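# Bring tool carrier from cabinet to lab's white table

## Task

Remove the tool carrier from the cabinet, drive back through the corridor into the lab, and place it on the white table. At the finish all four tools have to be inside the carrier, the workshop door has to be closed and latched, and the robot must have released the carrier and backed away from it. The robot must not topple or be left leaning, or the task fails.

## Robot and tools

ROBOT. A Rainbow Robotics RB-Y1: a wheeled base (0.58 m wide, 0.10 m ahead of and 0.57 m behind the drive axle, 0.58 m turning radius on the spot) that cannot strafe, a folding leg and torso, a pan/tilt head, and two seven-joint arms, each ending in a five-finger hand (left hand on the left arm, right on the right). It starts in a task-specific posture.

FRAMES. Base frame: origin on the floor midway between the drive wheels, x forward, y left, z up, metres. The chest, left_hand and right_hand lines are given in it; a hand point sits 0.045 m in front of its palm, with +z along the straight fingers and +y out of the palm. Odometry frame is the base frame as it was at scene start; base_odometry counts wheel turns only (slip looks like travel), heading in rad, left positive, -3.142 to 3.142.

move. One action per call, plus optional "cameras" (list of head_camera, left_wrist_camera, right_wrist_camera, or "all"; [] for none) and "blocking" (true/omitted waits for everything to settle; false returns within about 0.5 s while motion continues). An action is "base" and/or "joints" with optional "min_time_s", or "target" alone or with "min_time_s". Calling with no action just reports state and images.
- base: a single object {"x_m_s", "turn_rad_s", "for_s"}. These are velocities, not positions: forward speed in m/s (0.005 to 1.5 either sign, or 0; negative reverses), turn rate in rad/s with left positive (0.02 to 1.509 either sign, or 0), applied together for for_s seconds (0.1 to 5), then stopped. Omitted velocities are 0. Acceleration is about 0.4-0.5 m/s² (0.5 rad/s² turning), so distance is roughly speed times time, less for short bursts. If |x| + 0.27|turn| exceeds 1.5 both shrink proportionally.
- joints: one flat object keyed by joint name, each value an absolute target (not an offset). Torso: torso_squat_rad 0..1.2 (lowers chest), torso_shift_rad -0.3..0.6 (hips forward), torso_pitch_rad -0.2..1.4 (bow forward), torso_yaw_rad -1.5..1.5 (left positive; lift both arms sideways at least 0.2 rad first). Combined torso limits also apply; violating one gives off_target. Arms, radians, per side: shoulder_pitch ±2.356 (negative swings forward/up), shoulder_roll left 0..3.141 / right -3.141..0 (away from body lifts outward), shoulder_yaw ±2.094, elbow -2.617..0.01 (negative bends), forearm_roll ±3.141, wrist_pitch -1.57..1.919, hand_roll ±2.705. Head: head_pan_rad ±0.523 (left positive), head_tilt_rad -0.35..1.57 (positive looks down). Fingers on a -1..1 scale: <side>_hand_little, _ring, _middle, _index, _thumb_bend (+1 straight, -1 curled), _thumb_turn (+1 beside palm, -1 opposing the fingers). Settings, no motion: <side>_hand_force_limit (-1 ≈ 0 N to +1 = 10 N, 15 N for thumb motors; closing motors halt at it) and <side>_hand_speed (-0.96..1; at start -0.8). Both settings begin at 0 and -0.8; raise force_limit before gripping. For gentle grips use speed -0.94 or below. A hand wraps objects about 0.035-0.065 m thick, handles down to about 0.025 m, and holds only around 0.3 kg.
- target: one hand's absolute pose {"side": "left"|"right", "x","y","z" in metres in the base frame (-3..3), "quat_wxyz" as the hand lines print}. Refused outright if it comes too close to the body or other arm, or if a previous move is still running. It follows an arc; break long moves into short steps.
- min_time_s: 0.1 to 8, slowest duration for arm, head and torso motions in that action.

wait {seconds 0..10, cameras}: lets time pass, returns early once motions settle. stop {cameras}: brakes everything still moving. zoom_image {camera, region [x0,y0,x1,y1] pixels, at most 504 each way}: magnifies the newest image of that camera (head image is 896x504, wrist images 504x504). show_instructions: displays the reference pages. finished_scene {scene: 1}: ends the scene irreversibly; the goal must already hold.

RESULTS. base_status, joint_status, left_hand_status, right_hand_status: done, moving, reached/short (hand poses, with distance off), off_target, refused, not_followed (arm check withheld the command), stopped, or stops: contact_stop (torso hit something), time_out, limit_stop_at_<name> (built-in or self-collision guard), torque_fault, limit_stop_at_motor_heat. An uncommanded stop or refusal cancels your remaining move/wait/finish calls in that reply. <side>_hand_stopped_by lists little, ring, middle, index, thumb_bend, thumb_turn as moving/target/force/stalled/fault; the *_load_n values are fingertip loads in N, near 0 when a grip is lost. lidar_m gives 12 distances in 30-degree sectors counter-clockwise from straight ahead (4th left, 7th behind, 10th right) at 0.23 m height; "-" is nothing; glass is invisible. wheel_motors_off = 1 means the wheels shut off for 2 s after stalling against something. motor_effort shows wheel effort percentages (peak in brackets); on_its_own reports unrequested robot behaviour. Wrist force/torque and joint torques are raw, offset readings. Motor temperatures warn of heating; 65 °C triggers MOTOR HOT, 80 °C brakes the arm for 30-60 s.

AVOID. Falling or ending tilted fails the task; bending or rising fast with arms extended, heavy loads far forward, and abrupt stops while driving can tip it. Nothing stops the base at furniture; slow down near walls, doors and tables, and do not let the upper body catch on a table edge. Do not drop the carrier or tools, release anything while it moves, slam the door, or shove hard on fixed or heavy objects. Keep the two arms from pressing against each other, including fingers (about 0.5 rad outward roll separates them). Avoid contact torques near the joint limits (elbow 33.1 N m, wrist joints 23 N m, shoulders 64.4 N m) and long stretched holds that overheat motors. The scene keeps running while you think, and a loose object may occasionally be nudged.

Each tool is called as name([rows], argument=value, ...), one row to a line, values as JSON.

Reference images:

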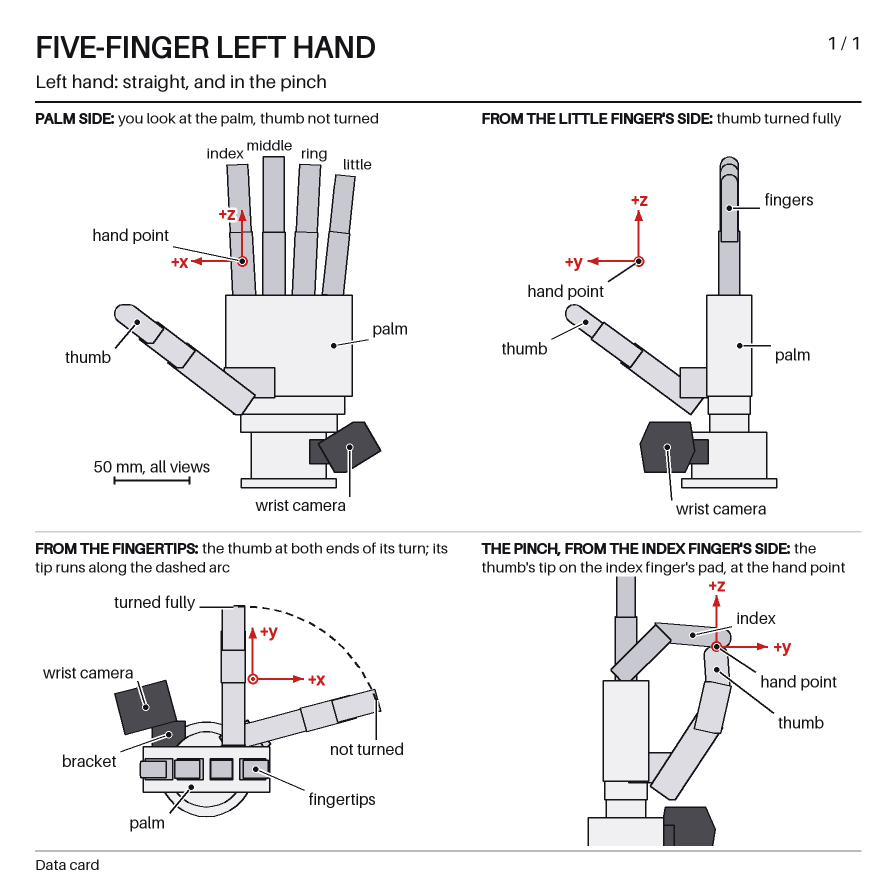

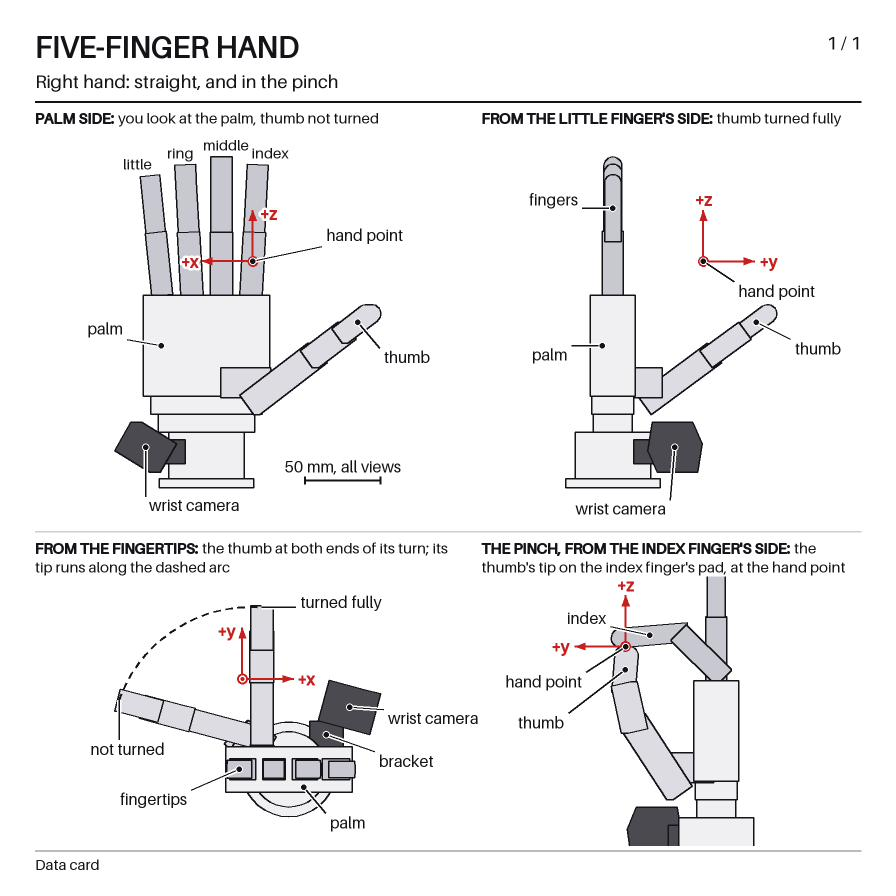

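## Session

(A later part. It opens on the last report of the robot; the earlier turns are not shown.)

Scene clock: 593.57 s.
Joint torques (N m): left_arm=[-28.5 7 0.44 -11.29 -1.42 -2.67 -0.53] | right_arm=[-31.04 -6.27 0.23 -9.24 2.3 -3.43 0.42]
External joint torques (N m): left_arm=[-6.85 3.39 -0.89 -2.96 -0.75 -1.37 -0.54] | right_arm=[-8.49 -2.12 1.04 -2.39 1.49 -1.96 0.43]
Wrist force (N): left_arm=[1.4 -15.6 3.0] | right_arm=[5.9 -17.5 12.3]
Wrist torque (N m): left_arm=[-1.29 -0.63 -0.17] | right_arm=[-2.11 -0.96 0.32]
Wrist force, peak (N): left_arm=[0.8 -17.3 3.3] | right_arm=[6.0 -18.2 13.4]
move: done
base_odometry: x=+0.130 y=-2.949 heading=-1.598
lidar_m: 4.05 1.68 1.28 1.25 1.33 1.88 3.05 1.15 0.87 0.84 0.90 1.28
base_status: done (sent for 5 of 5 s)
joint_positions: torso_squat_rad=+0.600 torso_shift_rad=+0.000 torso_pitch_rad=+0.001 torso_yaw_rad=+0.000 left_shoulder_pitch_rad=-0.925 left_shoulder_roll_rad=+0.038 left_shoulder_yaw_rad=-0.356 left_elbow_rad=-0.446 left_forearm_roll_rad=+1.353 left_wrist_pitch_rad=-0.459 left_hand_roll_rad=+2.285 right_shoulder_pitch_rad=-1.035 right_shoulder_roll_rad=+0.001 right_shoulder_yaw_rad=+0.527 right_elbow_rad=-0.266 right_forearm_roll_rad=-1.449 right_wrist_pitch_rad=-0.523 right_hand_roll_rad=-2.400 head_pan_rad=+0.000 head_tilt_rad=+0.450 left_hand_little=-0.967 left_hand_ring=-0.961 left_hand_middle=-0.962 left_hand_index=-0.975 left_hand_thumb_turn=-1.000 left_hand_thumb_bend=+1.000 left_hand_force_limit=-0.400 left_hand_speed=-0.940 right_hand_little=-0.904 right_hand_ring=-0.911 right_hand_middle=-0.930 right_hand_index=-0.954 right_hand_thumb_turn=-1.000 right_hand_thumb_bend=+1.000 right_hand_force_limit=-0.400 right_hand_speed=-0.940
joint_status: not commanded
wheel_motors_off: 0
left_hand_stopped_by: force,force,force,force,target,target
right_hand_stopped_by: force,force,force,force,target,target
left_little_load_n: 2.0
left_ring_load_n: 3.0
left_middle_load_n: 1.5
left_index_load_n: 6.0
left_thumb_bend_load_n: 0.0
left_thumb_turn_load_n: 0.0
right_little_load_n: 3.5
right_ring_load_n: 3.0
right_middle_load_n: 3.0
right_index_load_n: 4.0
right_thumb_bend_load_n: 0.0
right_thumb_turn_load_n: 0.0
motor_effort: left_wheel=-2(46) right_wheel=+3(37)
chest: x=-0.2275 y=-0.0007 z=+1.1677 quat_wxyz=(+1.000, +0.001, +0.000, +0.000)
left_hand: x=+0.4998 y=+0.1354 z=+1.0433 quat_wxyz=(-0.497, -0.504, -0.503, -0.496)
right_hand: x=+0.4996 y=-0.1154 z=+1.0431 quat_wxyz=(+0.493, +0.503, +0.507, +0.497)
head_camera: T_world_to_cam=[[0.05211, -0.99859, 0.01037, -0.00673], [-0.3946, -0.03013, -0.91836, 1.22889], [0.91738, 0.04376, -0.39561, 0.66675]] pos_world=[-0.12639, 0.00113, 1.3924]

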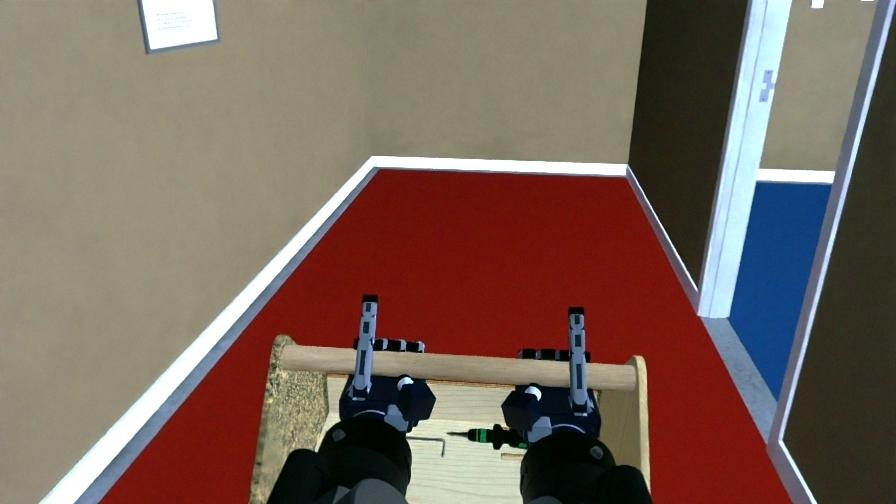

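move(base={"x_m_s": 0.45, "for_s": 4.6})

move(base={"turn_rad_s": -0.4, "for_s": 4.07}, cameras=["head_camera"])

Scene clock: 607.53 s.
Joint torques (N m): left_arm=[-28.87 7.1 0.35 -11.56 -1.46 -2.67 -0.52] | right_arm=[-30.98 -7.02 0.67 -9.85 2.43 -3.67 0.63]
External joint torques (N m): left_arm=[-7.22 3.49 -0.98 -3.24 -0.78 -1.37 -0.53] | right_arm=[-8.43 -2.88 1.48 -2.99 1.61 -2.19 0.64]
Wrist force (N): left_arm=[1.7 -16.1 3.2] | right_arm=[5.5 -17.3 12.1]
Wrist torque (N m): left_arm=[-1.32 -0.65 -0.18] | right_arm=[-2.05 -0.94 0.25]
Wrist force, peak (N): left_arm=[1.1 -17.2 3.9] | right_arm=[5.5 -18.2 13.1]
move: done
base_odometry: x=+0.072 y=-5.018 heading=-1.599
lidar_m: 2.90 1.53 1.16 1.12 1.19 1.72 3.11 1.31 1.06 1.68 1.09 1.47
base_status: done (sent for 4.6 of 4.6 s)
joint_positions: torso_squat_rad=+0.600 torso_shift_rad=+0.000 torso_pitch_rad=+0.001 torso_yaw_rad=+0.000 left_shoulder_pitch_rad=-0.925 left_shoulder_roll_rad=+0.038 left_shoulder_yaw_rad=-0.356 left_elbow_rad=-0.446 left_forearm_roll_rad=+1.353 left_wrist_pitch_rad=-0.459 left_hand_roll_rad=+2.285 right_shoulder_pitch_rad=-1.035 right_shoulder_roll_rad=+0.001 right_shoulder_yaw_rad=+0.527 right_elbow_rad=-0.266 right_forearm_roll_rad=-1.449 right_wrist_pitch_rad=-0.523 right_hand_roll_rad=-2.400 head_pan_rad=+0.000 head_tilt_rad=+0.450 left_hand_little=-0.967 left_hand_ring=-0.961 left_hand_middle=-0.962 left_hand_index=-0.975 left_hand_thumb_turn=-1.000 left_hand_thumb_bend=+1.000 left_hand_force_limit=-0.400 left_hand_speed=-0.940 right_hand_little=-0.904 right_hand_ring=-0.911 right_hand_middle=-0.930 right_hand_index=-0.954 right_hand_thumb_turn=-1.000 right_hand_thumb_bend=+1.000 right_hand_force_limit=-0.400 right_hand_speed=-0.940
joint_status: not commanded
wheel_motors_off: 0
left_hand_stopped_by: force,force,force,force,target,target
right_hand_stopped_by: force,force,force,force,target,target
left_little_load_n: 1.5
left_ring_load_n: 3.0
left_middle_load_n: 1.5
left_index_load_n: 6.0
left_thumb_bend_load_n: 0.0
left_thumb_turn_load_n: 0.0
right_little_load_n: 3.5
right_ring_load_n: 3.0
right_middle_load_n: 3.0
right_index_load_n: 3.5
right_thumb_bend_load_n: 0.5
right_thumb_turn_load_n: 0.0
motor_effort: left_wheel=-4(21) right_wheel=+1(27)
chest: x=-0.2275 y=-0.0007 z=+1.1677 quat_wxyz=(+1.000, +0.001, +0.000, +0.000)
left_hand: x=+0.4998 y=+0.1354 z=+1.0432 quat_wxyz=(-0.497, -0.504, -0.503, -0.496)
right_hand: x=+0.4996 y=-0.1154 z=+1.0431 quat_wxyz=(+0.493, +0.503, +0.507, +0.497)
pictures: none

Scene clock: 612.77 s.
Joint torques (N m): left_arm=[-29.04 6.83 0.26 -11.47 -1.26 -2.64 -0.48] | right_arm=[-30.7 -6.05 0.37 -9.62 2.2 -3.46 0.69]
External joint torques (N m): left_arm=[-7.38 3.22 -1.07 -3.14 -0.59 -1.34 -0.49] | right_arm=[-8.15 -1.9 1.19 -2.77 1.38 -1.99 0.7]
Wrist force (N): left_arm=[1.3 -15.7 3.0] | right_arm=[5.9 -17.5 12.0]
Wrist torque (N m): left_arm=[-1.27 -0.60 -0.15] | right_arm=[-2.05 -0.98 0.28]
Wrist force, peak (N): left_arm=[0.5 -16.7 3.2] | right_arm=[7.2 -18.4 12.8]
move: done
base_odometry: x=+0.072 y=-5.018 heading=+3.058
lidar_m: 1.37 1.09 1.39 2.89 1.62 1.17 1.13 1.17 1.60 3.82 1.39 1.06
base_status: done (sent for 4.07 of 4.07 s)
joint_positions: torso_squat_rad=+0.600 torso_shift_rad=+0.000 torso_pitch_rad=+0.001 torso_yaw_rad=+0.000 left_shoulder_pitch_rad=-0.925 left_shoulder_roll_rad=+0.038 left_shoulder_yaw_rad=-0.356 left_elbow_rad=-0.446 left_forearm_roll_rad=+1.353 left_wrist_pitch_rad=-0.459 left_hand_roll_rad=+2.285 right_shoulder_pitch_rad=-1.035 right_shoulder_roll_rad=+0.001 right_shoulder_yaw_rad=+0.527 right_elbow_rad=-0.266 right_forearm_roll_rad=-1.449 right_wrist_pitch_rad=-0.523 right_hand_roll_rad=-2.400 head_pan_rad=+0.000 head_tilt_rad=+0.450 left_hand_little=-0.967 left_hand_ring=-0.961 left_hand_middle=-0.962 left_hand_index=-0.975 left_hand_thumb_turn=-1.000 left_hand_thumb_bend=+1.000 left_hand_force_limit=-0.400 left_hand_speed=-0.940 right_hand_little=-0.904 right_hand_ring=-0.911 right_hand_middle=-0.930 right_hand_index=-0.954 right_hand_thumb_turn=-1.000 right_hand_thumb_bend=+1.000 right_hand_force_limit=-0.400 right_hand_speed=-0.940
joint_status: not commanded
wheel_motors_off: 0
left_hand_stopped_by: force,force,force,force,target,target
right_hand_stopped_by: force,force,force,force,target,target
left_little_load_n: 2.0
left_ring_load_n: 3.0
left_middle_load_n: 1.5
left_index_load_n: 6.0
left_thumb_bend_load_n: 0.0
left_thumb_turn_load_n: 0.0
right_little_load_n: 3.5
right_ring_load_n: 2.5
right_middle_load_n: 3.0
right_index_load_n: 4.0
right_thumb_bend_load_n: 0.0
right_thumb_turn_load_n: 0.0
motor_effort: left_wheel=+11(38) right_wheel=+2(36)
chest: x=-0.2276 y=-0.0007 z=+1.1677 quat_wxyz=(+1.000, +0.001, +0.000, +0.000)
left_hand: x=+0.4997 y=+0.1354 z=+1.0433 quat_wxyz=(-0.497, -0.504, -0.503, -0.496)
right_hand: x=+0.4996 y=-0.1154 z=+1.0431 quat_wxyz=(+0.493, +0.503, +0.507, +0.497)
head_camera: T_world_to_cam=[[0.05211, -0.99859, 0.01037, -0.00672], [-0.3946, -0.03013, -0.91836, 1.22885], [0.91738, 0.04376, -0.39561, 0.66684]] pos_world=[-0.12649, 0.00113, 1.3924]

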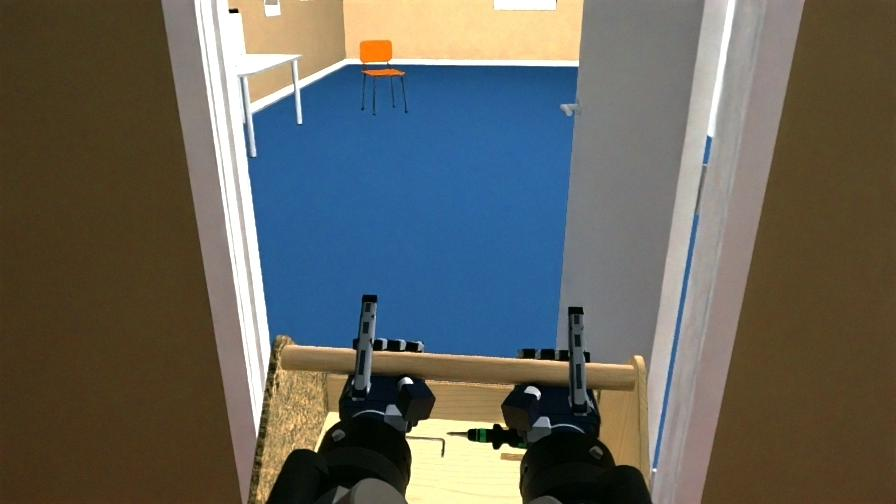

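move(base={"turn_rad_s": 0.1, "for_s": 0.5})

move(base={"x_m_s": 0.3, "for_s": 2.3}, cameras=["head_camera"])

Scene clock: 624.30 s.
Joint torques (N m): left_arm=[-28.6 6.87 0.43 -11.51 -1.49 -2.57 -0.5] | right_arm=[-30.87 -6.4 0.42 -9.62 2.32 -3.51 0.57]
External joint torques (N m): left_arm=[-6.95 3.26 -0.9 -3.18 -0.81 -1.27 -0.5] | right_arm=[-8.32 -2.26 1.24 -2.77 1.51 -2.04 0.58]
Wrist force (N): left_arm=[1.3 -15.9 2.4] | right_arm=[5.7 -17.5 12.0]
Wrist torque (N m): left_arm=[-1.21 -0.60 -0.17] | right_arm=[-2.04 -0.99 0.25]
Wrist force, peak (N): left_arm=[1.2 -16.4 3.3] | right_arm=[6.7 -18.3 12.6]
move: done
base_odometry: x=+0.072 y=-5.018 heading=+3.108
lidar_m: 1.57 1.09 1.45 2.90 1.53 1.16 1.13 1.20 1.68 3.22 1.34 1.05
base_status: done (sent for 0.5 of 0.5 s)
joint_positions: torso_squat_rad=+0.600 torso_shift_rad=+0.000 torso_pitch_rad=+0.001 torso_yaw_rad=+0.000 left_shoulder_pitch_rad=-0.925 left_shoulder_roll_rad=+0.038 left_shoulder_yaw_rad=-0.356 left_elbow_rad=-0.446 left_forearm_roll_rad=+1.353 left_wrist_pitch_rad=-0.459 left_hand_roll_rad=+2.285 right_shoulder_pitch_rad=-1.035 right_shoulder_roll_rad=+0.001 right_shoulder_yaw_rad=+0.527 right_elbow_rad=-0.266 right_forearm_roll_rad=-1.449 right_wrist_pitch_rad=-0.523 right_hand_roll_rad=-2.400 head_pan_rad=+0.000 head_tilt_rad=+0.450 left_hand_little=-0.967 left_hand_ring=-0.961 left_hand_middle=-0.962 left_hand_index=-0.975 left_hand_thumb_turn=-1.000 left_hand_thumb_bend=+1.000 left_hand_force_limit=-0.400 left_hand_speed=-0.940 right_hand_little=-0.904 right_hand_ring=-0.911 right_hand_middle=-0.930 right_hand_index=-0.954 right_hand_thumb_turn=-1.000 right_hand_thumb_bend=+1.000 right_hand_force_limit=-0.400 right_hand_speed=-0.940
joint_status: not commanded
wheel_motors_off: 0
left_hand_stopped_by: force,force,force,force,target,target
right_hand_stopped_by: force,force,force,force,target,target
left_little_load_n: 2.0
left_ring_load_n: 2.5
left_middle_load_n: 1.5
left_index_load_n: 6.0
left_thumb_bend_load_n: 0.0
left_thumb_turn_load_n: 0.0
right_little_load_n: 3.5
right_ring_load_n: 2.5
right_middle_load_n: 3.0
right_index_load_n: 4.0
right_thumb_bend_load_n: 0.0
right_thumb_turn_load_n: 0.0
motor_effort: left_wheel=+0(8) right_wheel=+2(15)
chest: x=-0.2276 y=-0.0007 z=+1.1677 quat_wxyz=(+1.000, +0.001, +0.000, +0.000)
left_hand: x=+0.4997 y=+0.1354 z=+1.0433 quat_wxyz=(-0.497, -0.504, -0.503, -0.496)
right_hand: x=+0.4996 y=-0.1154 z=+1.0431 quat_wxyz=(+0.493, +0.503, +0.507, +0.497)
pictures: none

Scene clock: 627.77 s.
Joint torques (N m): left_arm=[-28.66 6.87 0.42 -11.48 -1.5 -2.59 -0.55] | right_arm=[-31.63 -6.51 0.34 -9.5 2.19 -3.44 0.7]
External joint torques (N m): left_arm=[-7.01 3.26 -0.91 -3.15 -0.82 -1.29 -0.56] | right_arm=[-9.08 -2.37 1.15 -2.64 1.38 -1.97 0.71]
Wrist force (N): left_arm=[1.7 -16.2 3.2] | right_arm=[5.4 -17.5 12.4]
Wrist torque (N m): left_arm=[-1.39 -0.67 -0.18] | right_arm=[-2.10 -0.91 0.28]
Wrist force, peak (N): left_arm=[1.3 -16.8 3.9] | right_arm=[5.7 -18.2 13.2]
move: done
base_odometry: x=-0.618 y=-4.994 heading=+3.107
lidar_m: 6.96 0.62 0.53 1.37 2.46 1.87 1.82 1.91 2.72 0.95 0.54 0.60
base_status: done (sent for 2.3 of 2.3 s)
joint_positions: torso_squat_rad=+0.600 torso_shift_rad=+0.000 torso_pitch_rad=+0.001 torso_yaw_rad=+0.000 left_shoulder_pitch_rad=-0.925 left_shoulder_roll_rad=+0.038 left_shoulder_yaw_rad=-0.356 left_elbow_rad=-0.446 left_forearm_roll_rad=+1.353 left_wrist_pitch_rad=-0.459 left_hand_roll_rad=+2.285 right_shoulder_pitch_rad=-1.035 right_shoulder_roll_rad=+0.001 right_shoulder_yaw_rad=+0.527 right_elbow_rad=-0.266 right_forearm_roll_rad=-1.449 right_wrist_pitch_rad=-0.523 right_hand_roll_rad=-2.400 head_pan_rad=+0.000 head_tilt_rad=+0.450 left_hand_little=-0.967 left_hand_ring=-0.961 left_hand_middle=-0.962 left_hand_index=-0.975 left_hand_thumb_turn=-1.000 left_hand_thumb_bend=+1.000 left_hand_force_limit=-0.400 left_hand_speed=-0.940 right_hand_little=-0.904 right_hand_ring=-0.911 right_hand_middle=-0.930 right_hand_index=-0.954 right_hand_thumb_turn=-1.000 right_hand_thumb_bend=+1.000 right_hand_force_limit=-0.400 right_hand_speed=-0.940
joint_status: not commanded
wheel_motors_off: 0
left_hand_stopped_by: force,force,force,force,target,target
right_hand_stopped_by: force,force,force,force,target,target
left_little_load_n: 1.5
left_ring_load_n: 2.5
left_middle_load_n: 1.5
left_index_load_n: 6.0
left_thumb_bend_load_n: 0.0
left_thumb_turn_load_n: 0.0
right_little_load_n: 3.5
right_ring_load_n: 2.5
right_middle_load_n: 3.0
right_index_load_n: 4.0
right_thumb_bend_load_n: 0.0
right_thumb_turn_load_n: 0.0
motor_effort: left_wheel=-14(36) right_wheel=+11(42)
chest: x=-0.2275 y=-0.0007 z=+1.1677 quat_wxyz=(+1.000, +0.001, +0.000, +0.000)
left_hand: x=+0.4998 y=+0.1354 z=+1.0433 quat_wxyz=(-0.497, -0.504, -0.503, -0.496)
right_hand: x=+0.4996 y=-0.1154 z=+1.0431 quat_wxyz=(+0.493, +0.503, +0.507, +0.497)
head_camera: T_world_to_cam=[[0.05211, -0.99859, 0.01037, -0.00673], [-0.3946, -0.03013, -0.91836, 1.22889], [0.91738, 0.04376, -0.39561, 0.66675]] pos_world=[-0.12639, 0.00113, 1.3924]

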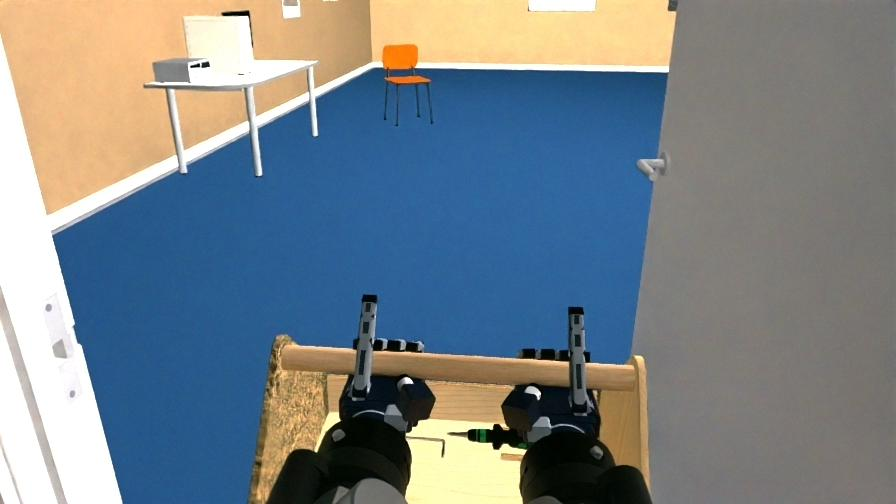

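move(base={"x_m_s": 0.4, "for_s": 5.0}, cameras=["head_camera"])

Scene clock: 640.03 s.
Joint torques (N m): left_arm=[-28.75 7 0.46 -11.51 -1.46 -2.59 -0.49] | right_arm=[-31.46 -6.28 1.04 -9.54 2.31 -3.34 0.5]
External joint torques (N m): left_arm=[-7.1 3.4 -0.87 -3.18 -0.78 -1.3 -0.49] | right_arm=[-8.91 -2.14 1.85 -2.68 1.5 -1.87 0.51]
Wrist force (N): left_arm=[2.2 -15.8 2.7] | right_arm=[5.6 -17.3 12.1]
Wrist torque (N m): left_arm=[-1.31 -0.75 -0.11] | right_arm=[-2.07 -0.94 0.29]
Wrist force, peak (N): left_arm=[1.6 -16.7 3.1] | right_arm=[5.8 -18.3 12.7]
move: done
base_odometry: x=-2.616 y=-4.923 heading=+3.105
lidar_m: 4.84 3.63 2.85 2.76 2.14 1.60 1.66 0.79 2.37 2.42 2.55 3.65
base_status: done (sent for 5 of 5 s)
joint_positions: torso_squat_rad=+0.600 torso_shift_rad=+0.000 torso_pitch_rad=+0.001 torso_yaw_rad=+0.000 left_shoulder_pitch_rad=-0.925 left_shoulder_roll_rad=+0.038 left_shoulder_yaw_rad=-0.356 left_elbow_rad=-0.446 left_forearm_roll_rad=+1.353 left_wrist_pitch_rad=-0.459 left_hand_roll_rad=+2.285 right_shoulder_pitch_rad=-1.035 right_shoulder_roll_rad=+0.001 right_shoulder_yaw_rad=+0.527 right_elbow_rad=-0.266 right_forearm_roll_rad=-1.449 right_wrist_pitch_rad=-0.523 right_hand_roll_rad=-2.400 head_pan_rad=+0.000 head_tilt_rad=+0.450 left_hand_little=-0.967 left_hand_ring=-0.961 left_hand_middle=-0.962 left_hand_index=-0.975 left_hand_thumb_turn=-1.000 left_hand_thumb_bend=+1.000 left_hand_force_limit=-0.400 left_hand_speed=-0.940 right_hand_little=-0.904 right_hand_ring=-0.911 right_hand_middle=-0.930 right_hand_index=-0.954 right_hand_thumb_turn=-1.000 right_hand_thumb_bend=+1.000 right_hand_force_limit=-0.400 right_hand_speed=-0.940
joint_status: not commanded
wheel_motors_off: 0
left_hand_stopped_by: force,force,force,force,target,target
right_hand_stopped_by: force,force,force,force,target,target
left_little_load_n: 2.0
left_ring_load_n: 2.5
left_middle_load_n: 1.5
left_index_load_n: 5.5
left_thumb_bend_load_n: 0.0
left_thumb_turn_load_n: 0.0
right_little_load_n: 3.5
right_ring_load_n: 2.5
right_middle_load_n: 3.0
right_index_load_n: 4.0
right_thumb_bend_load_n: 0.0
right_thumb_turn_load_n: 0.0
motor_effort: left_wheel=-15(24) right_wheel=+13(36)
chest: x=-0.2275 y=-0.0007 z=+1.1677 quat_wxyz=(+1.000, +0.001, +0.000, +0.000)
left_hand: x=+0.4998 y=+0.1354 z=+1.0433 quat_wxyz=(-0.497, -0.504, -0.503, -0.496)
right_hand: x=+0.4996 y=-0.1154 z=+1.0431 quat_wxyz=(+0.493, +0.503, +0.507, +0.497)
head_camera: T_world_to_cam=[[0.05211, -0.99859, 0.01037, -0.00673], [-0.3946, -0.03013, -0.91836, 1.22889], [0.91738, 0.04376, -0.39561, 0.66675]] pos_world=[-0.12639, 0.00113, 1.3924]

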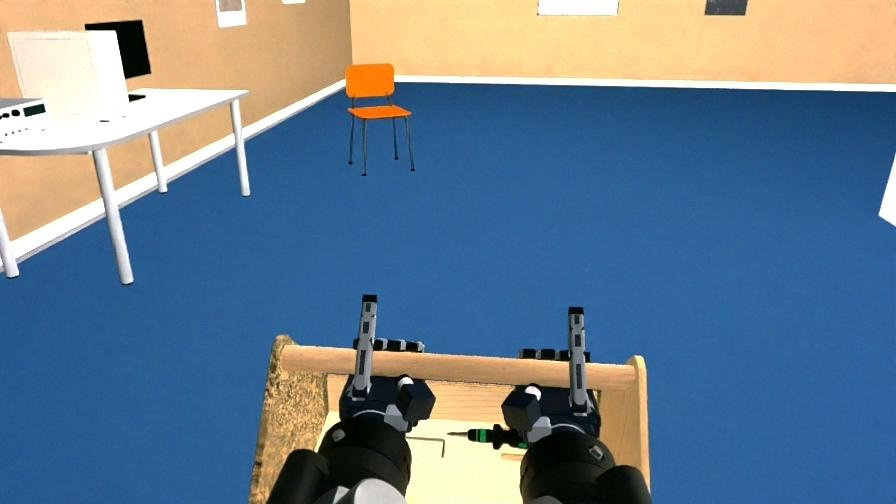

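move(base={"turn_rad_s": 0.2, "for_s": 1.0})

move(base={"x_m_s": 0.6, "for_s": 4.9}, cameras=["head_camera"])

Scene clock: 659.50 s.
Joint torques (N m): left_arm=[-28.86 6.97 0.64 -11.37 -1.43 -2.53 -0.59] | right_arm=[-31.22 -6.27 0.26 -9.46 2.1 -3.43 0.6]
External joint torques (N m): left_arm=[-7.21 3.36 -0.69 -3.04 -0.75 -1.23 -0.6] | right_arm=[-8.66 -2.13 1.08 -2.6 1.28 -1.96 0.61]
Wrist force (N): left_arm=[1.3 -16.2 3.0] | right_arm=[5.7 -17.5 12.2]
Wrist torque (N m): left_arm=[-1.31 -0.59 -0.19] | right_arm=[-2.07 -0.97 0.27]
Wrist force, peak (N): left_arm=[1.6 -16.9 2.9] | right_arm=[7.0 -18.0 12.7]
move: done
base_odometry: x=-2.617 y=-4.923 heading=-2.979
lidar_m: 4.83 3.18 2.77 2.76 1.85 1.61 0.89 0.79 2.44 2.42 2.82 4.79
base_status: done (sent for 1 of 1 s)
joint_positions: torso_squat_rad=+0.600 torso_shift_rad=+0.000 torso_pitch_rad=+0.001 torso_yaw_rad=+0.000 left_shoulder_pitch_rad=-0.925 left_shoulder_roll_rad=+0.038 left_shoulder_yaw_rad=-0.356 left_elbow_rad=-0.446 left_forearm_roll_rad=+1.353 left_wrist_pitch_rad=-0.459 left_hand_roll_rad=+2.285 right_shoulder_pitch_rad=-1.035 right_shoulder_roll_rad=+0.001 right_shoulder_yaw_rad=+0.527 right_elbow_rad=-0.266 right_forearm_roll_rad=-1.449 right_wrist_pitch_rad=-0.523 right_hand_roll_rad=-2.400 head_pan_rad=+0.000 head_tilt_rad=+0.450 left_hand_little=-0.967 left_hand_ring=-0.961 left_hand_middle=-0.962 left_hand_index=-0.975 left_hand_thumb_turn=-1.000 left_hand_thumb_bend=+1.000 left_hand_force_limit=-0.400 left_hand_speed=-0.940 right_hand_little=-0.904 right_hand_ring=-0.911 right_hand_middle=-0.930 right_hand_index=-0.954 right_hand_thumb_turn=-1.000 right_hand_thumb_bend=+1.000 right_hand_force_limit=-0.400 right_hand_speed=-0.940
joint_status: not commanded
wheel_motors_off: 0
left_hand_stopped_by: force,force,force,force,target,target
right_hand_stopped_by: force,force,force,force,target,target
left_little_load_n: 2.0
left_ring_load_n: 3.0
left_middle_load_n: 1.5
left_index_load_n: 5.5
left_thumb_bend_load_n: 0.0
left_thumb_turn_load_n: 0.0
right_little_load_n: 3.5
right_ring_load_n: 2.5
right_middle_load_n: 3.0
right_index_load_n: 3.5
right_thumb_bend_load_n: 0.0
right_thumb_turn_load_n: 0.0
motor_effort: left_wheel=-14(40) right_wheel=-2(33)
chest: x=-0.2276 y=-0.0007 z=+1.1677 quat_wxyz=(+1.000, +0.001, +0.000, +0.000)
left_hand: x=+0.4997 y=+0.1354 z=+1.0433 quat_wxyz=(-0.497, -0.504, -0.503, -0.496)
right_hand: x=+0.4996 y=-0.1154 z=+1.0431 quat_wxyz=(+0.493, +0.503, +0.507, +0.497)
pictures: none

Scene clock: 666.03 s.
Joint torques (N m): left_arm=[-28.68 7.05 0.31 -11.41 -1.46 -2.6 -0.51] | right_arm=[-31.01 -6.02 0.17 -9.4 2.43 -3.42 0.52]
External joint torques (N m): left_arm=[-7.03 3.45 -1.02 -3.09 -0.78 -1.3 -0.52] | right_arm=[-8.46 -1.87 0.98 -2.55 1.62 -1.95 0.53]
Wrist force (N): left_arm=[1.6 -15.9 2.8] | right_arm=[5.8 -17.4 11.7]
Wrist torque (N m): left_arm=[-1.27 -0.64 -0.11] | right_arm=[-2.08 -0.94 0.29]
Wrist force, peak (N): left_arm=[1.8 -16.7 3.9] | right_arm=[5.9 -18.4 13.6]
move: done
base_odometry: x=-5.517 y=-5.401 heading=-2.978
lidar_m: 2.02 1.67 2.01 1.21 2.35 4.05 3.72 3.70 3.18 3.19 - 7.47
base_status: done (sent for 4.9 of 4.9 s)
joint_positions: torso_squat_rad=+0.600 torso_shift_rad=+0.000 torso_pitch_rad=+0.001 torso_yaw_rad=+0.000 left_shoulder_pitch_rad=-0.925 left_shoulder_roll_rad=+0.038 left_shoulder_yaw_rad=-0.356 left_elbow_rad=-0.446 left_forearm_roll_rad=+1.353 left_wrist_pitch_rad=-0.459 left_hand_roll_rad=+2.285 right_shoulder_pitch_rad=-1.035 right_shoulder_roll_rad=+0.001 right_shoulder_yaw_rad=+0.527 right_elbow_rad=-0.266 right_forearm_roll_rad=-1.449 right_wrist_pitch_rad=-0.523 right_hand_roll_rad=-2.400 head_pan_rad=+0.000 head_tilt_rad=+0.450 left_hand_little=-0.967 left_hand_ring=-0.961 left_hand_middle=-0.962 left_hand_index=-0.975 left_hand_thumb_turn=-1.000 left_hand_thumb_bend=+1.000 left_hand_force_limit=-0.400 left_hand_speed=-0.940 right_hand_little=-0.904 right_hand_ring=-0.911 right_hand_middle=-0.930 right_hand_index=-0.954 right_hand_thumb_turn=-1.000 right_hand_thumb_bend=+1.000 right_hand_force_limit=-0.400 right_hand_speed=-0.940
joint_status: not commanded
wheel_motors_off: 0
left_hand_stopped_by: force,force,force,force,target,target
right_hand_stopped_by: force,force,force,force,target,target
left_little_load_n: 2.0
left_ring_load_n: 3.0
left_middle_load_n: 1.5
left_index_load_n: 5.5
left_thumb_bend_load_n: 0.0
left_thumb_turn_load_n: 0.0
right_little_load_n: 3.5
right_ring_load_n: 2.5
right_middle_load_n: 2.5
right_index_load_n: 4.0
right_thumb_bend_load_n: 0.0
right_thumb_turn_load_n: 0.0
motor_effort: left_wheel=-2(44) right_wheel=-2(34)
chest: x=-0.2275 y=-0.0007 z=+1.1677 quat_wxyz=(+1.000, +0.001, +0.000, +0.000)
left_hand: x=+0.4998 y=+0.1354 z=+1.0433 quat_wxyz=(-0.497, -0.504, -0.503, -0.496)
right_hand: x=+0.4996 y=-0.1154 z=+1.0431 quat_wxyz=(+0.493, +0.503, +0.507, +0.497)
head_camera: T_world_to_cam=[[0.05211, -0.99859, 0.01037, -0.00673], [-0.3946, -0.03013, -0.91836, 1.22889], [0.91738, 0.04376, -0.39561, 0.66675]] pos_world=[-0.12639, 0.00113, 1.3924]

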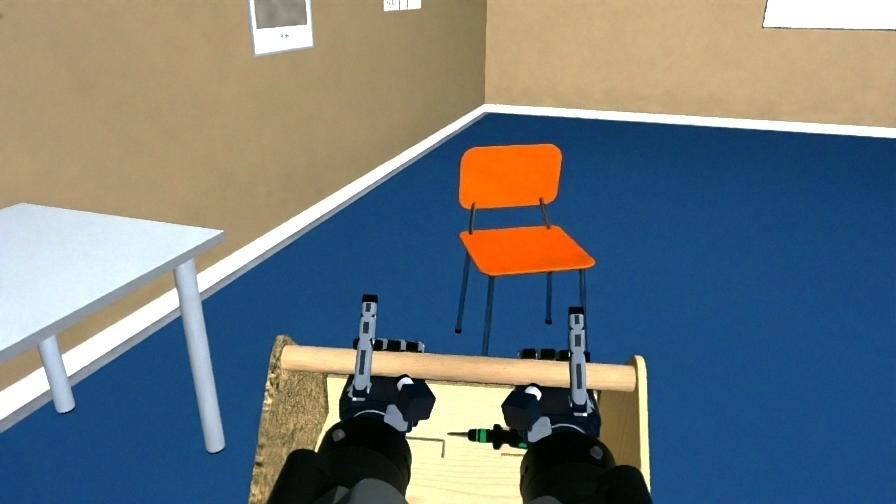

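move(base={"x_m_s": 0.4, "for_s": 2.1})

move(base={"turn_rad_s": 0.4, "for_s": 3.2}, cameras=["head_camera"])

Scene clock: 684.37 s.
Joint torques (N m): left_arm=[-28.94 7.31 0.53 -11.52 -1.41 -2.64 -0.51] | right_arm=[-31.14 -6.19 0.77 -9.55 2.18 -3.47 0.49]
External joint torques (N m): left_arm=[-7.28 3.71 -0.8 -3.2 -0.73 -1.34 -0.52] | right_arm=[-8.59 -2.05 1.59 -2.69 1.36 -1.99 0.5]
Wrist force (N): left_arm=[1.8 -16.2 3.0] | right_arm=[5.8 -17.3 11.8]
Wrist torque (N m): left_arm=[-1.28 -0.62 -0.11] | right_arm=[-2.02 -0.95 0.29]
Wrist force, peak (N): left_arm=[1.2 -17.1 3.1] | right_arm=[6.0 -18.1 13.1]
move: done
base_odometry: x=-6.346 y=-5.538 heading=-2.978
lidar_m: 1.03 2.10 1.02 1.80 1.44 3.65 4.56 3.94 3.39 3.39 7.70 1.20
base_status: done (sent for 2.1 of 2.1 s)
joint_positions: torso_squat_rad=+0.600 torso_shift_rad=+0.000 torso_pitch_rad=+0.001 torso_yaw_rad=+0.000 left_shoulder_pitch_rad=-0.925 left_shoulder_roll_rad=+0.038 left_shoulder_yaw_rad=-0.356 left_elbow_rad=-0.446 left_forearm_roll_rad=+1.353 left_wrist_pitch_rad=-0.459 left_hand_roll_rad=+2.285 right_shoulder_pitch_rad=-1.035 right_shoulder_roll_rad=+0.001 right_shoulder_yaw_rad=+0.527 right_elbow_rad=-0.266 right_forearm_roll_rad=-1.449 right_wrist_pitch_rad=-0.523 right_hand_roll_rad=-2.400 head_pan_rad=+0.000 head_tilt_rad=+0.450 left_hand_little=-0.967 left_hand_ring=-0.961 left_hand_middle=-0.962 left_hand_index=-0.975 left_hand_thumb_turn=-1.000 left_hand_thumb_bend=+1.000 left_hand_force_limit=-0.400 left_hand_speed=-0.940 right_hand_little=-0.904 right_hand_ring=-0.911 right_hand_middle=-0.930 right_hand_index=-0.954 right_hand_thumb_turn=-1.000 right_hand_thumb_bend=+1.000 right_hand_force_limit=-0.400 right_hand_speed=-0.940
joint_status: not commanded
wheel_motors_off: 0
left_hand_stopped_by: force,force,force,force,target,target
right_hand_stopped_by: force,force,force,force,target,target
left_little_load_n: 2.0
left_ring_load_n: 3.0
left_middle_load_n: 1.5
left_index_load_n: 5.5
left_thumb_bend_load_n: 0.0
left_thumb_turn_load_n: 0.0
right_little_load_n: 3.0
right_ring_load_n: 2.5
right_middle_load_n: 3.0
right_index_load_n: 3.5
right_thumb_bend_load_n: 0.0
right_thumb_turn_load_n: 0.0
motor_effort: left_wheel=+1(29) right_wheel=-3(17)
chest: x=-0.2275 y=-0.0007 z=+1.1677 quat_wxyz=(+1.000, +0.001, +0.000, +0.000)
left_hand: x=+0.4998 y=+0.1354 z=+1.0433 quat_wxyz=(-0.497, -0.504, -0.503, -0.496)
right_hand: x=+0.4996 y=-0.1154 z=+1.0431 quat_wxyz=(+0.493, +0.503, +0.507, +0.497)
pictures: none

Scene clock: 688.73 s.
Joint torques (N m): left_arm=[-28.56 7.16 0.23 -11.55 -1.44 -2.72 -0.52] | right_arm=[-31.14 -5.64 0.47 -9.84 2.49 -3.42 0.55]
External joint torques (N m): left_arm=[-6.91 3.55 -1.1 -3.23 -0.76 -1.42 -0.53] | right_arm=[-8.59 -1.5 1.28 -2.98 1.68 -1.95 0.56]
Wrist force (N): left_arm=[1.7 -15.8 3.3] | right_arm=[5.7 -17.2 11.7]
Wrist torque (N m): left_arm=[-1.24 -0.59 -0.13] | right_arm=[-2.04 -0.96 0.26]
Wrist force, peak (N): left_arm=[0.0 -16.8 4.1] | right_arm=[6.6 -18.1 12.2]
move: done
base_odometry: x=-6.346 y=-5.538 heading=-1.699
lidar_m: 1.62 1.86 1.44 5.25 4.54 3.54 3.39 - 6.95 1.20 1.42 1.02
base_status: done (sent for 3.2 of 3.2 s)
joint_positions: torso_squat_rad=+0.600 torso_shift_rad=+0.000 torso_pitch_rad=+0.001 torso_yaw_rad=+0.000 left_shoulder_pitch_rad=-0.925 left_shoulder_roll_rad=+0.038 left_shoulder_yaw_rad=-0.356 left_elbow_rad=-0.446 left_forearm_roll_rad=+1.353 left_wrist_pitch_rad=-0.459 left_hand_roll_rad=+2.285 right_shoulder_pitch_rad=-1.035 right_shoulder_roll_rad=+0.001 right_shoulder_yaw_rad=+0.527 right_elbow_rad=-0.266 right_forearm_roll_rad=-1.449 right_wrist_pitch_rad=-0.523 right_hand_roll_rad=-2.400 head_pan_rad=+0.000 head_tilt_rad=+0.450 left_hand_little=-0.967 left_hand_ring=-0.961 left_hand_middle=-0.962 left_hand_index=-0.975 left_hand_thumb_turn=-1.000 left_hand_thumb_bend=+1.000 left_hand_force_limit=-0.400 left_hand_speed=-0.940 right_hand_little=-0.904 right_hand_ring=-0.911 right_hand_middle=-0.930 right_hand_index=-0.954 right_hand_thumb_turn=-1.000 right_hand_thumb_bend=+1.000 right_hand_force_limit=-0.400 right_hand_speed=-0.940
joint_status: not commanded
wheel_motors_off: 0
left_hand_stopped_by: force,force,force,force,target,target
right_hand_stopped_by: force,force,force,force,target,target
left_little_load_n: 2.0
left_ring_load_n: 3.0
left_middle_load_n: 1.5
left_index_load_n: 6.0
left_thumb_bend_load_n: 0.0
left_thumb_turn_load_n: 0.0
right_little_load_n: 3.5
right_ring_load_n: 3.0
right_middle_load_n: 2.5
right_index_load_n: 4.0
right_thumb_bend_load_n: 0.0
right_thumb_turn_load_n: 0.0
motor_effort: left_wheel=+1(42) right_wheel=+10(33)
chest: x=-0.2276 y=-0.0007 z=+1.1677 quat_wxyz=(+1.000, +0.001, +0.000, +0.000)
left_hand: x=+0.4997 y=+0.1354 z=+1.0433 quat_wxyz=(-0.497, -0.504, -0.503, -0.496)
right_hand: x=+0.4996 y=-0.1155 z=+1.0431 quat_wxyz=(+0.493, +0.503, +0.507, +0.497)
head_camera: T_world_to_cam=[[0.05211, -0.99859, 0.01037, -0.00672], [-0.39451, -0.03012, -0.9184, 1.22891], [0.91741, 0.04377, -0.39553, 0.66673]] pos_world=[-0.12649, 0.00113, 1.3924]

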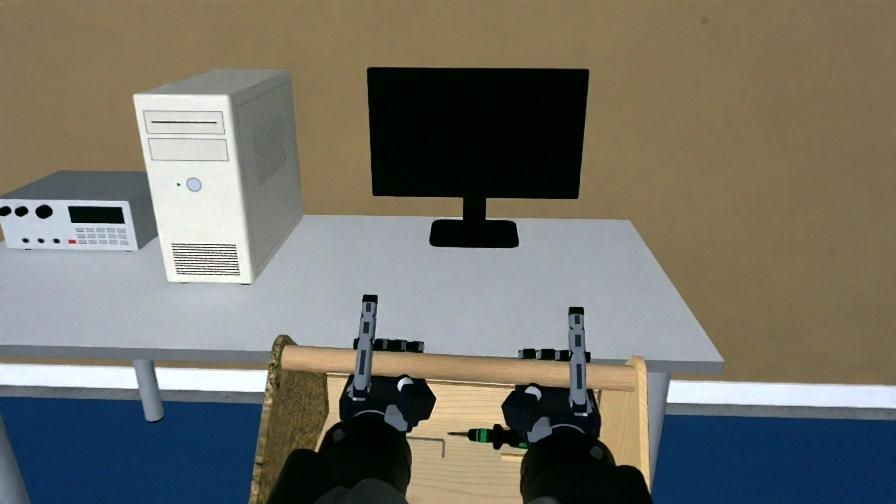

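move(base={"turn_rad_s": 0.06, "for_s": 0.5})

move(base={"x_m_s": 0.2, "for_s": 3.3}, joints={"head_tilt_rad": 0.75}, cameras=["all"])

Scene clock: 702.70 s.
Joint torques (N m): left_arm=[-28.69 7.31 0.35 -11.4 -1.47 -2.56 -0.59] | right_arm=[-31.12 -5.85 0.48 -9.45 2.21 -3.53 0.58]
External joint torques (N m): left_arm=[-7.04 3.7 -0.98 -3.08 -0.79 -1.26 -0.6] | right_arm=[-8.57 -1.71 1.3 -2.59 1.39 -2.06 0.59]
Wrist force (N): left_arm=[1.7 -15.7 3.1] | right_arm=[5.8 -17.3 11.8]
Wrist torque (N m): left_arm=[-1.25 -0.64 -0.12] | right_arm=[-2.06 -0.93 0.28]
Wrist force, peak (N): left_arm=[0.6 -16.9 3.2] | right_arm=[6.9 -18.0 12.3]
move: done
base_odometry: x=-6.346 y=-5.537 heading=-1.669
lidar_m: 1.63 1.88 1.43 5.25 4.55 3.52 3.37 - 6.91 1.05 1.40 1.03
base_status: done (sent for 0.5 of 0.5 s)
joint_positions: torso_squat_rad=+0.600 torso_shift_rad=+0.000 torso_pitch_rad=+0.001 torso_yaw_rad=+0.000 left_shoulder_pitch_rad=-0.925 left_shoulder_roll_rad=+0.038 left_shoulder_yaw_rad=-0.356 left_elbow_rad=-0.446 left_forearm_roll_rad=+1.353 left_wrist_pitch_rad=-0.459 left_hand_roll_rad=+2.285 right_shoulder_pitch_rad=-1.035 right_shoulder_roll_rad=+0.001 right_shoulder_yaw_rad=+0.527 right_elbow_rad=-0.266 right_forearm_roll_rad=-1.449 right_wrist_pitch_rad=-0.523 right_hand_roll_rad=-2.400 head_pan_rad=+0.000 head_tilt_rad=+0.450 left_hand_little=-0.967 left_hand_ring=-0.961 left_hand_middle=-0.962 left_hand_index=-0.975 left_hand_thumb_turn=-1.000 left_hand_thumb_bend=+1.000 left_hand_force_limit=-0.400 left_hand_speed=-0.940 right_hand_little=-0.904 right_hand_ring=-0.911 right_hand_middle=-0.930 right_hand_index=-0.954 right_hand_thumb_turn=-1.000 right_hand_thumb_bend=+1.000 right_hand_force_limit=-0.400 right_hand_speed=-0.940
joint_status: not commanded
wheel_motors_off: 0
left_hand_stopped_by: force,force,force,force,target,target
right_hand_stopped_by: force,force,force,force,target,target
left_little_load_n: 2.0
left_ring_load_n: 3.0
left_middle_load_n: 1.5
left_index_load_n: 6.0
left_thumb_bend_load_n: 0.0
left_thumb_turn_load_n: 0.0
right_little_load_n: 3.5
right_ring_load_n: 3.0
right_middle_load_n: 3.0
right_index_load_n: 4.0
right_thumb_bend_load_n: 0.0
right_thumb_turn_load_n: 0.0
motor_effort: left_wheel=+5(15) right_wheel=+12(32)
chest: x=-0.2276 y=-0.0007 z=+1.1677 quat_wxyz=(+1.000, +0.001, +0.000, +0.000)
left_hand: x=+0.4997 y=+0.1354 z=+1.0433 quat_wxyz=(-0.497, -0.504, -0.503, -0.496)
right_hand: x=+0.4995 y=-0.1154 z=+1.0431 quat_wxyz=(+0.493, +0.503, +0.507, +0.497)
pictures: none

Scene clock: 706.90 s.
Joint torques (N m): left_arm=[-28.61 7.01 0.42 -11.31 -1.4 -2.68 -0.6] | right_arm=[-31.06 -6.45 0.59 -9.67 2.26 -3.49 0.75]
External joint torques (N m): left_arm=[-6.96 3.4 -0.91 -2.99 -0.72 -1.38 -0.61] | right_arm=[-8.51 -2.31 1.41 -2.81 1.45 -2.02 0.76]
Wrist force (N): left_arm=[1.2 -16.0 3.3] | right_arm=[5.8 -17.4 12.0]
Wrist torque (N m): left_arm=[-1.29 -0.57 -0.17] | right_arm=[-2.07 -0.95 0.28]
Wrist force, peak (N): left_arm=[0.8 -17.2 3.6] | right_arm=[6.9 -18.2 13.0]
move: done
base_odometry: x=-6.411 y=-6.194 heading=-1.669
lidar_m: 1.13 1.20 1.10 4.61 4.80 4.19 4.05 - 1.09 1.36 0.46 1.01
base_status: done (sent for 3.3 of 3.3 s)
joint_positions: torso_squat_rad=+0.600 torso_shift_rad=+0.000 torso_pitch_rad=+0.001 torso_yaw_rad=+0.000 left_shoulder_pitch_rad=-0.925 left_shoulder_roll_rad=+0.038 left_shoulder_yaw_rad=-0.356 left_elbow_rad=-0.446 left_forearm_roll_rad=+1.353 left_wrist_pitch_rad=-0.459 left_hand_roll_rad=+2.285 right_shoulder_pitch_rad=-1.035 right_shoulder_roll_rad=+0.001 right_shoulder_yaw_rad=+0.527 right_elbow_rad=-0.266 right_forearm_roll_rad=-1.449 right_wrist_pitch_rad=-0.523 right_hand_roll_rad=-2.400 head_pan_rad=+0.000 head_tilt_rad=+0.750 left_hand_little=-0.967 left_hand_ring=-0.961 left_hand_middle=-0.962 left_hand_index=-0.975 left_hand_thumb_turn=-1.000 left_hand_thumb_bend=+1.000 left_hand_force_limit=-0.400 left_hand_speed=-0.940 right_hand_little=-0.904 right_hand_ring=-0.911 right_hand_middle=-0.930 right_hand_index=-0.954 right_hand_thumb_turn=-1.000 right_hand_thumb_bend=+1.000 right_hand_force_limit=-0.400 right_hand_speed=-0.940
joint_status: all done
wheel_motors_off: 0
left_hand_stopped_by: force,force,force,force,target,target
right_hand_stopped_by: force,force,force,force,target,target
left_little_load_n: 2.0
left_ring_load_n: 3.0
left_middle_load_n: 1.0
left_index_load_n: 5.5
left_thumb_bend_load_n: 0.0
left_thumb_turn_load_n: -0.5
right_little_load_n: 3.5
right_ring_load_n: 2.5
right_middle_load_n: 3.0
right_index_load_n: 3.5
right_thumb_bend_load_n: 0.0
right_thumb_turn_load_n: 0.0
motor_effort: left_wheel=+4(38) right_wheel=-3(36)
chest: x=-0.2275 y=-0.0007 z=+1.1677 quat_wxyz=(+1.000, +0.001, +0.000, +0.000)
left_hand: x=+0.4998 y=+0.1354 z=+1.0433 quat_wxyz=(-0.497, -0.504, -0.503, -0.496)
right_hand: x=+0.4996 y=-0.1154 z=+1.0431 quat_wxyz=(+0.493, +0.503, +0.507, +0.497)
pictures: head_camera, left_wrist_camera, right_wrist_camera
head_camera: T_world_to_cam=[[0.05314, -0.99857, -0.00561, 0.01531], [-0.64831, -0.03023, -0.76078, 0.96129], [0.75952, 0.04406, -0.64899, 0.98089]] pos_world=[-0.12261, 0.00113, 1.368]
left_wrist_camera: T_world_to_cam=[[-0.02259, 0.26982, -0.96264, 0.97884], [-0.52551, 0.81593, 0.24103, -0.0998], [0.85049, 0.51133, 0.12336, -0.50756]] pos_world=[0.40134, 0.07684, 1.02895]
right_wrist_camera: T_world_to_cam=[[-0.05668, 0.24352, 0.96824, -0.95744], [-0.52519, -0.83205, 0.17852, -0.0181], [0.8491, -0.49839, 0.17506, -0.55219]] pos_world=[0.40508, -0.05711, 1.02693]

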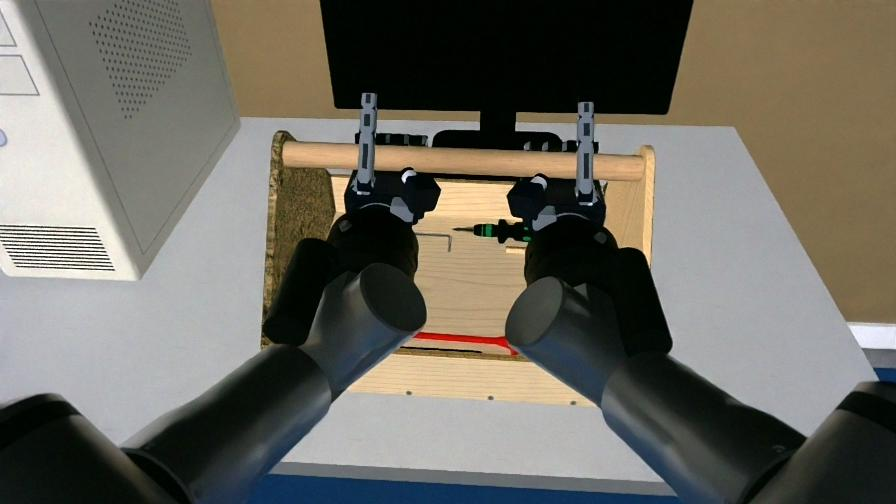

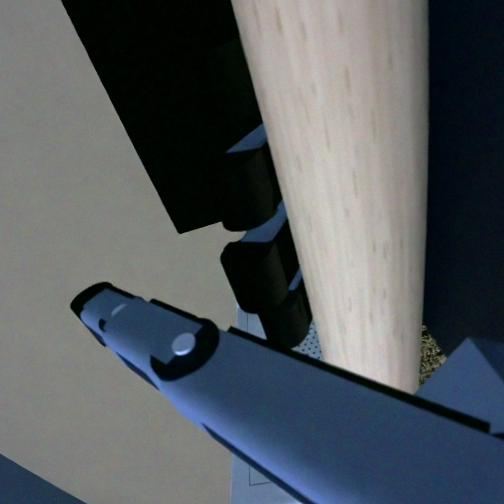

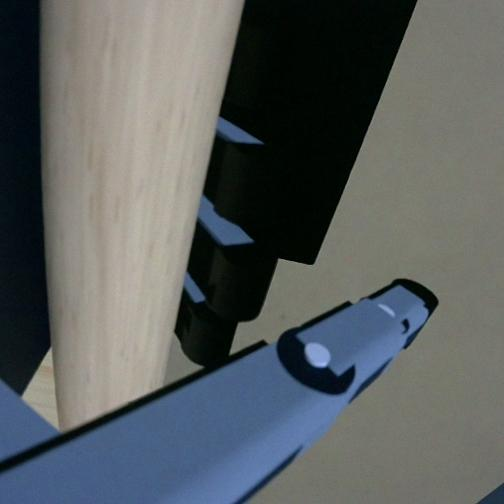

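move(base={"x_m_s": 0.1, "for_s": 0.8})

move(joints={"torso_squat_rad": 0.735}, min_time_s=3, cameras=["head_camera"])

zoom_image(camera="head_camera", region=[200, 100, 700, 504])

Scene clock: 716.13 s.
Joint torques (N m): left_arm=[-28.47 7.14 0.04 -11.51 -1.39 -2.6 -0.55] | right_arm=[-31.23 -6.34 0.76 -9.68 2.29 -3.55 0.56]
External joint torques (N m): left_arm=[-6.82 3.54 -1.29 -3.18 -0.71 -1.3 -0.56] | right_arm=[-8.68 -2.2 1.58 -2.82 1.48 -2.08 0.57]
Wrist force (N): left_arm=[1.8 -16.0 2.9] | right_arm=[5.7 -17.4 12.0]
Wrist torque (N m): left_arm=[-1.28 -0.66 -0.12] | right_arm=[-2.06 -0.92 0.29]
Wrist force, peak (N): left_arm=[1.1 -16.4 4.4] | right_arm=[6.0 -17.8 13.1]
move: done
base_odometry: x=-6.419 y=-6.274 heading=-1.669
lidar_m: 1.06 1.10 1.36 1.08 4.83 4.28 4.13 - 1.13 4.08 0.42 0.94
base_status: done (sent for 0.8 of 0.8 s)
joint_positions: torso_squat_rad=+0.600 torso_shift_rad=+0.000 torso_pitch_rad=+0.001 torso_yaw_rad=+0.000 left_shoulder_pitch_rad=-0.925 left_shoulder_roll_rad=+0.038 left_shoulder_yaw_rad=-0.356 left_elbow_rad=-0.446 left_forearm_roll_rad=+1.353 left_wrist_pitch_rad=-0.459 left_hand_roll_rad=+2.285 right_shoulder_pitch_rad=-1.035 right_shoulder_roll_rad=+0.001 right_shoulder_yaw_rad=+0.527 right_elbow_rad=-0.266 right_forearm_roll_rad=-1.449 right_wrist_pitch_rad=-0.523 right_hand_roll_rad=-2.400 head_pan_rad=+0.000 head_tilt_rad=+0.750 left_hand_little=-0.967 left_hand_ring=-0.961 left_hand_middle=-0.962 left_hand_index=-0.975 left_hand_thumb_turn=-1.000 left_hand_thumb_bend=+1.000 left_hand_force_limit=-0.400 left_hand_speed=-0.940 right_hand_little=-0.904 right_hand_ring=-0.911 right_hand_middle=-0.930 right_hand_index=-0.954 right_hand_thumb_turn=-1.000 right_hand_thumb_bend=+1.000 right_hand_force_limit=-0.400 right_hand_speed=-0.940
joint_status: not commanded
wheel_motors_off: 0
left_hand_stopped_by: force,force,force,force,target,target
right_hand_stopped_by: force,force,force,force,target,target
left_little_load_n: 2.0
left_ring_load_n: 3.0
left_middle_load_n: 1.5
left_index_load_n: 6.0
left_thumb_bend_load_n: 0.0
left_thumb_turn_load_n: 0.0
right_little_load_n: 3.0
right_ring_load_n: 2.5
right_middle_load_n: 3.0
right_index_load_n: 4.0
right_thumb_bend_load_n: 0.0
right_thumb_turn_load_n: 0.0
motor_effort: left_wheel=+2(29) right_wheel=-4(16)
chest: x=-0.2275 y=-0.0007 z=+1.1677 quat_wxyz=(+1.000, +0.001, +0.000, +0.000)
left_hand: x=+0.4998 y=+0.1354 z=+1.0433 quat_wxyz=(-0.497, -0.504, -0.503, -0.496)
right_hand: x=+0.4996 y=-0.1154 z=+1.0431 quat_wxyz=(+0.493, +0.503, +0.507, +0.497)
pictures: none

Scene clock: 719.40 s.
Joint torques (N m): left_arm=[-28.89 7.46 0.26 -11.47 -1.6 -2.41 -0.55] | right_arm=[-29.08 -6.13 0.28 -9.12 2.01 -3.02 0.38]
External joint torques (N m): left_arm=[-7.23 3.85 -1.07 -3.14 -0.93 -1.11 -0.56] | right_arm=[-6.52 -1.98 1.1 -2.26 1.2 -1.55 0.39]
Wrist force (N): left_arm=[2.6 -13.9 3.1] | right_arm=[5.7 -12.9 13.5]
Wrist torque (N m): left_arm=[-0.89 -0.31 -0.31] | right_arm=[-1.70 -1.17 -0.10]
Wrist force, peak (N): left_arm=[1.4 -16.8 2.6] | right_arm=[6.0 -17.6 11.8]
move: done
base_odometry: x=-6.419 y=-6.274 heading=-1.669
lidar_m: 1.06 1.12 1.37 1.08 4.84 4.28 4.13 - 1.12 4.07 0.43 0.93
base_status: not commanded
joint_positions: torso_squat_rad=+0.735 torso_shift_rad=+0.000 torso_pitch_rad=+0.001 torso_yaw_rad=+0.000 left_shoulder_pitch_rad=-0.925 left_shoulder_roll_rad=+0.038 left_shoulder_yaw_rad=-0.356 left_elbow_rad=-0.446 left_forearm_roll_rad=+1.353 left_wrist_pitch_rad=-0.459 left_hand_roll_rad=+2.285 right_shoulder_pitch_rad=-1.036 right_shoulder_roll_rad=+0.001 right_shoulder_yaw_rad=+0.527 right_elbow_rad=-0.267 right_forearm_roll_rad=-1.449 right_wrist_pitch_rad=-0.524 right_hand_roll_rad=-2.400 head_pan_rad=+0.000 head_tilt_rad=+0.750 left_hand_little=-0.967 left_hand_ring=-0.961 left_hand_middle=-0.962 left_hand_index=-0.975 left_hand_thumb_turn=-1.000 left_hand_thumb_bend=+1.000 left_hand_force_limit=-0.400 left_hand_speed=-0.940 right_hand_little=-0.904 right_hand_ring=-0.911 right_hand_middle=-0.930 right_hand_index=-0.953 right_hand_thumb_turn=-1.000 right_hand_thumb_bend=+1.000 right_hand_force_limit=-0.400 right_hand_speed=-0.940
joint_status: all done
wheel_motors_off: 0
left_hand_stopped_by: force,force,force,force,target,target
right_hand_stopped_by: force,force,force,force,target,target
left_little_load_n: 3.0
left_ring_load_n: 4.5
left_middle_load_n: 2.5
left_index_load_n: 6.5
left_thumb_bend_load_n: 0.0
left_thumb_turn_load_n: 0.0
right_little_load_n: 3.0
right_ring_load_n: 2.5
right_middle_load_n: 3.0
right_index_load_n: 4.0
right_thumb_bend_load_n: 0.0
right_thumb_turn_load_n: 0.0
motor_effort: left_wheel=+1(3) right_wheel=-4(4)
chest: x=-0.2277 y=-0.0007 z=+1.1092 quat_wxyz=(+1.000, +0.001, +0.000, +0.000)
left_hand: x=+0.4996 y=+0.1354 z=+0.9851 quat_wxyz=(-0.498, -0.503, -0.503, -0.496)
right_hand: x=+0.4995 y=-0.1153 z=+0.9853 quat_wxyz=(+0.493, +0.503, +0.506, +0.498)
head_camera: T_world_to_cam=[[0.05314, -0.99857, -0.00559, 0.01497], [-0.64804, -0.03023, -0.76101, 0.917], [0.75975, 0.04406, -0.64872, 0.94288]] pos_world=[-0.12291, 0.00113, 1.30959]

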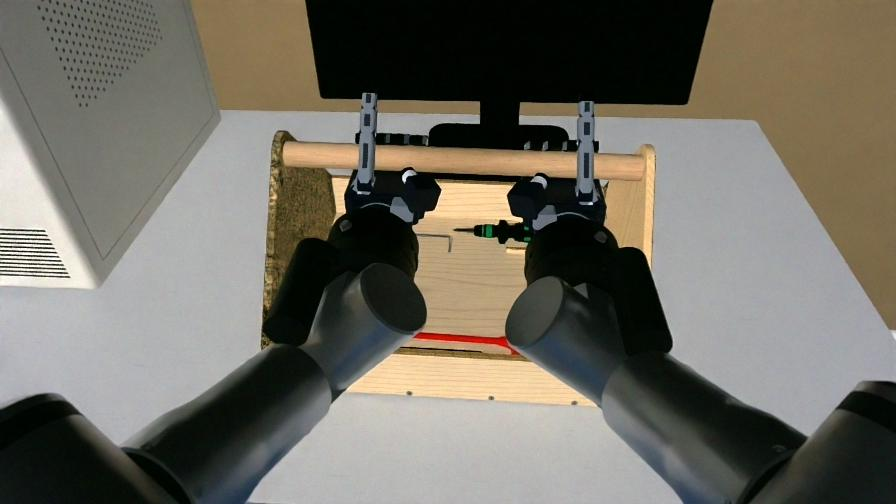

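Scaled by 1.008 from the camera's image (finer frame: 1280x720).

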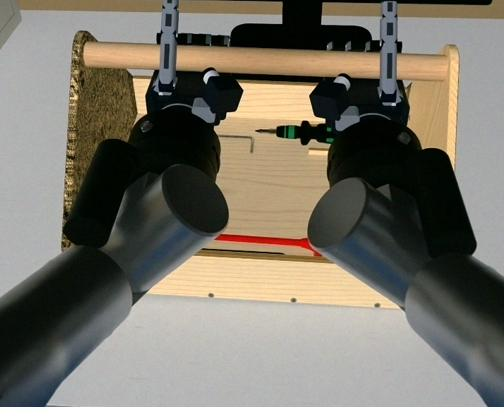

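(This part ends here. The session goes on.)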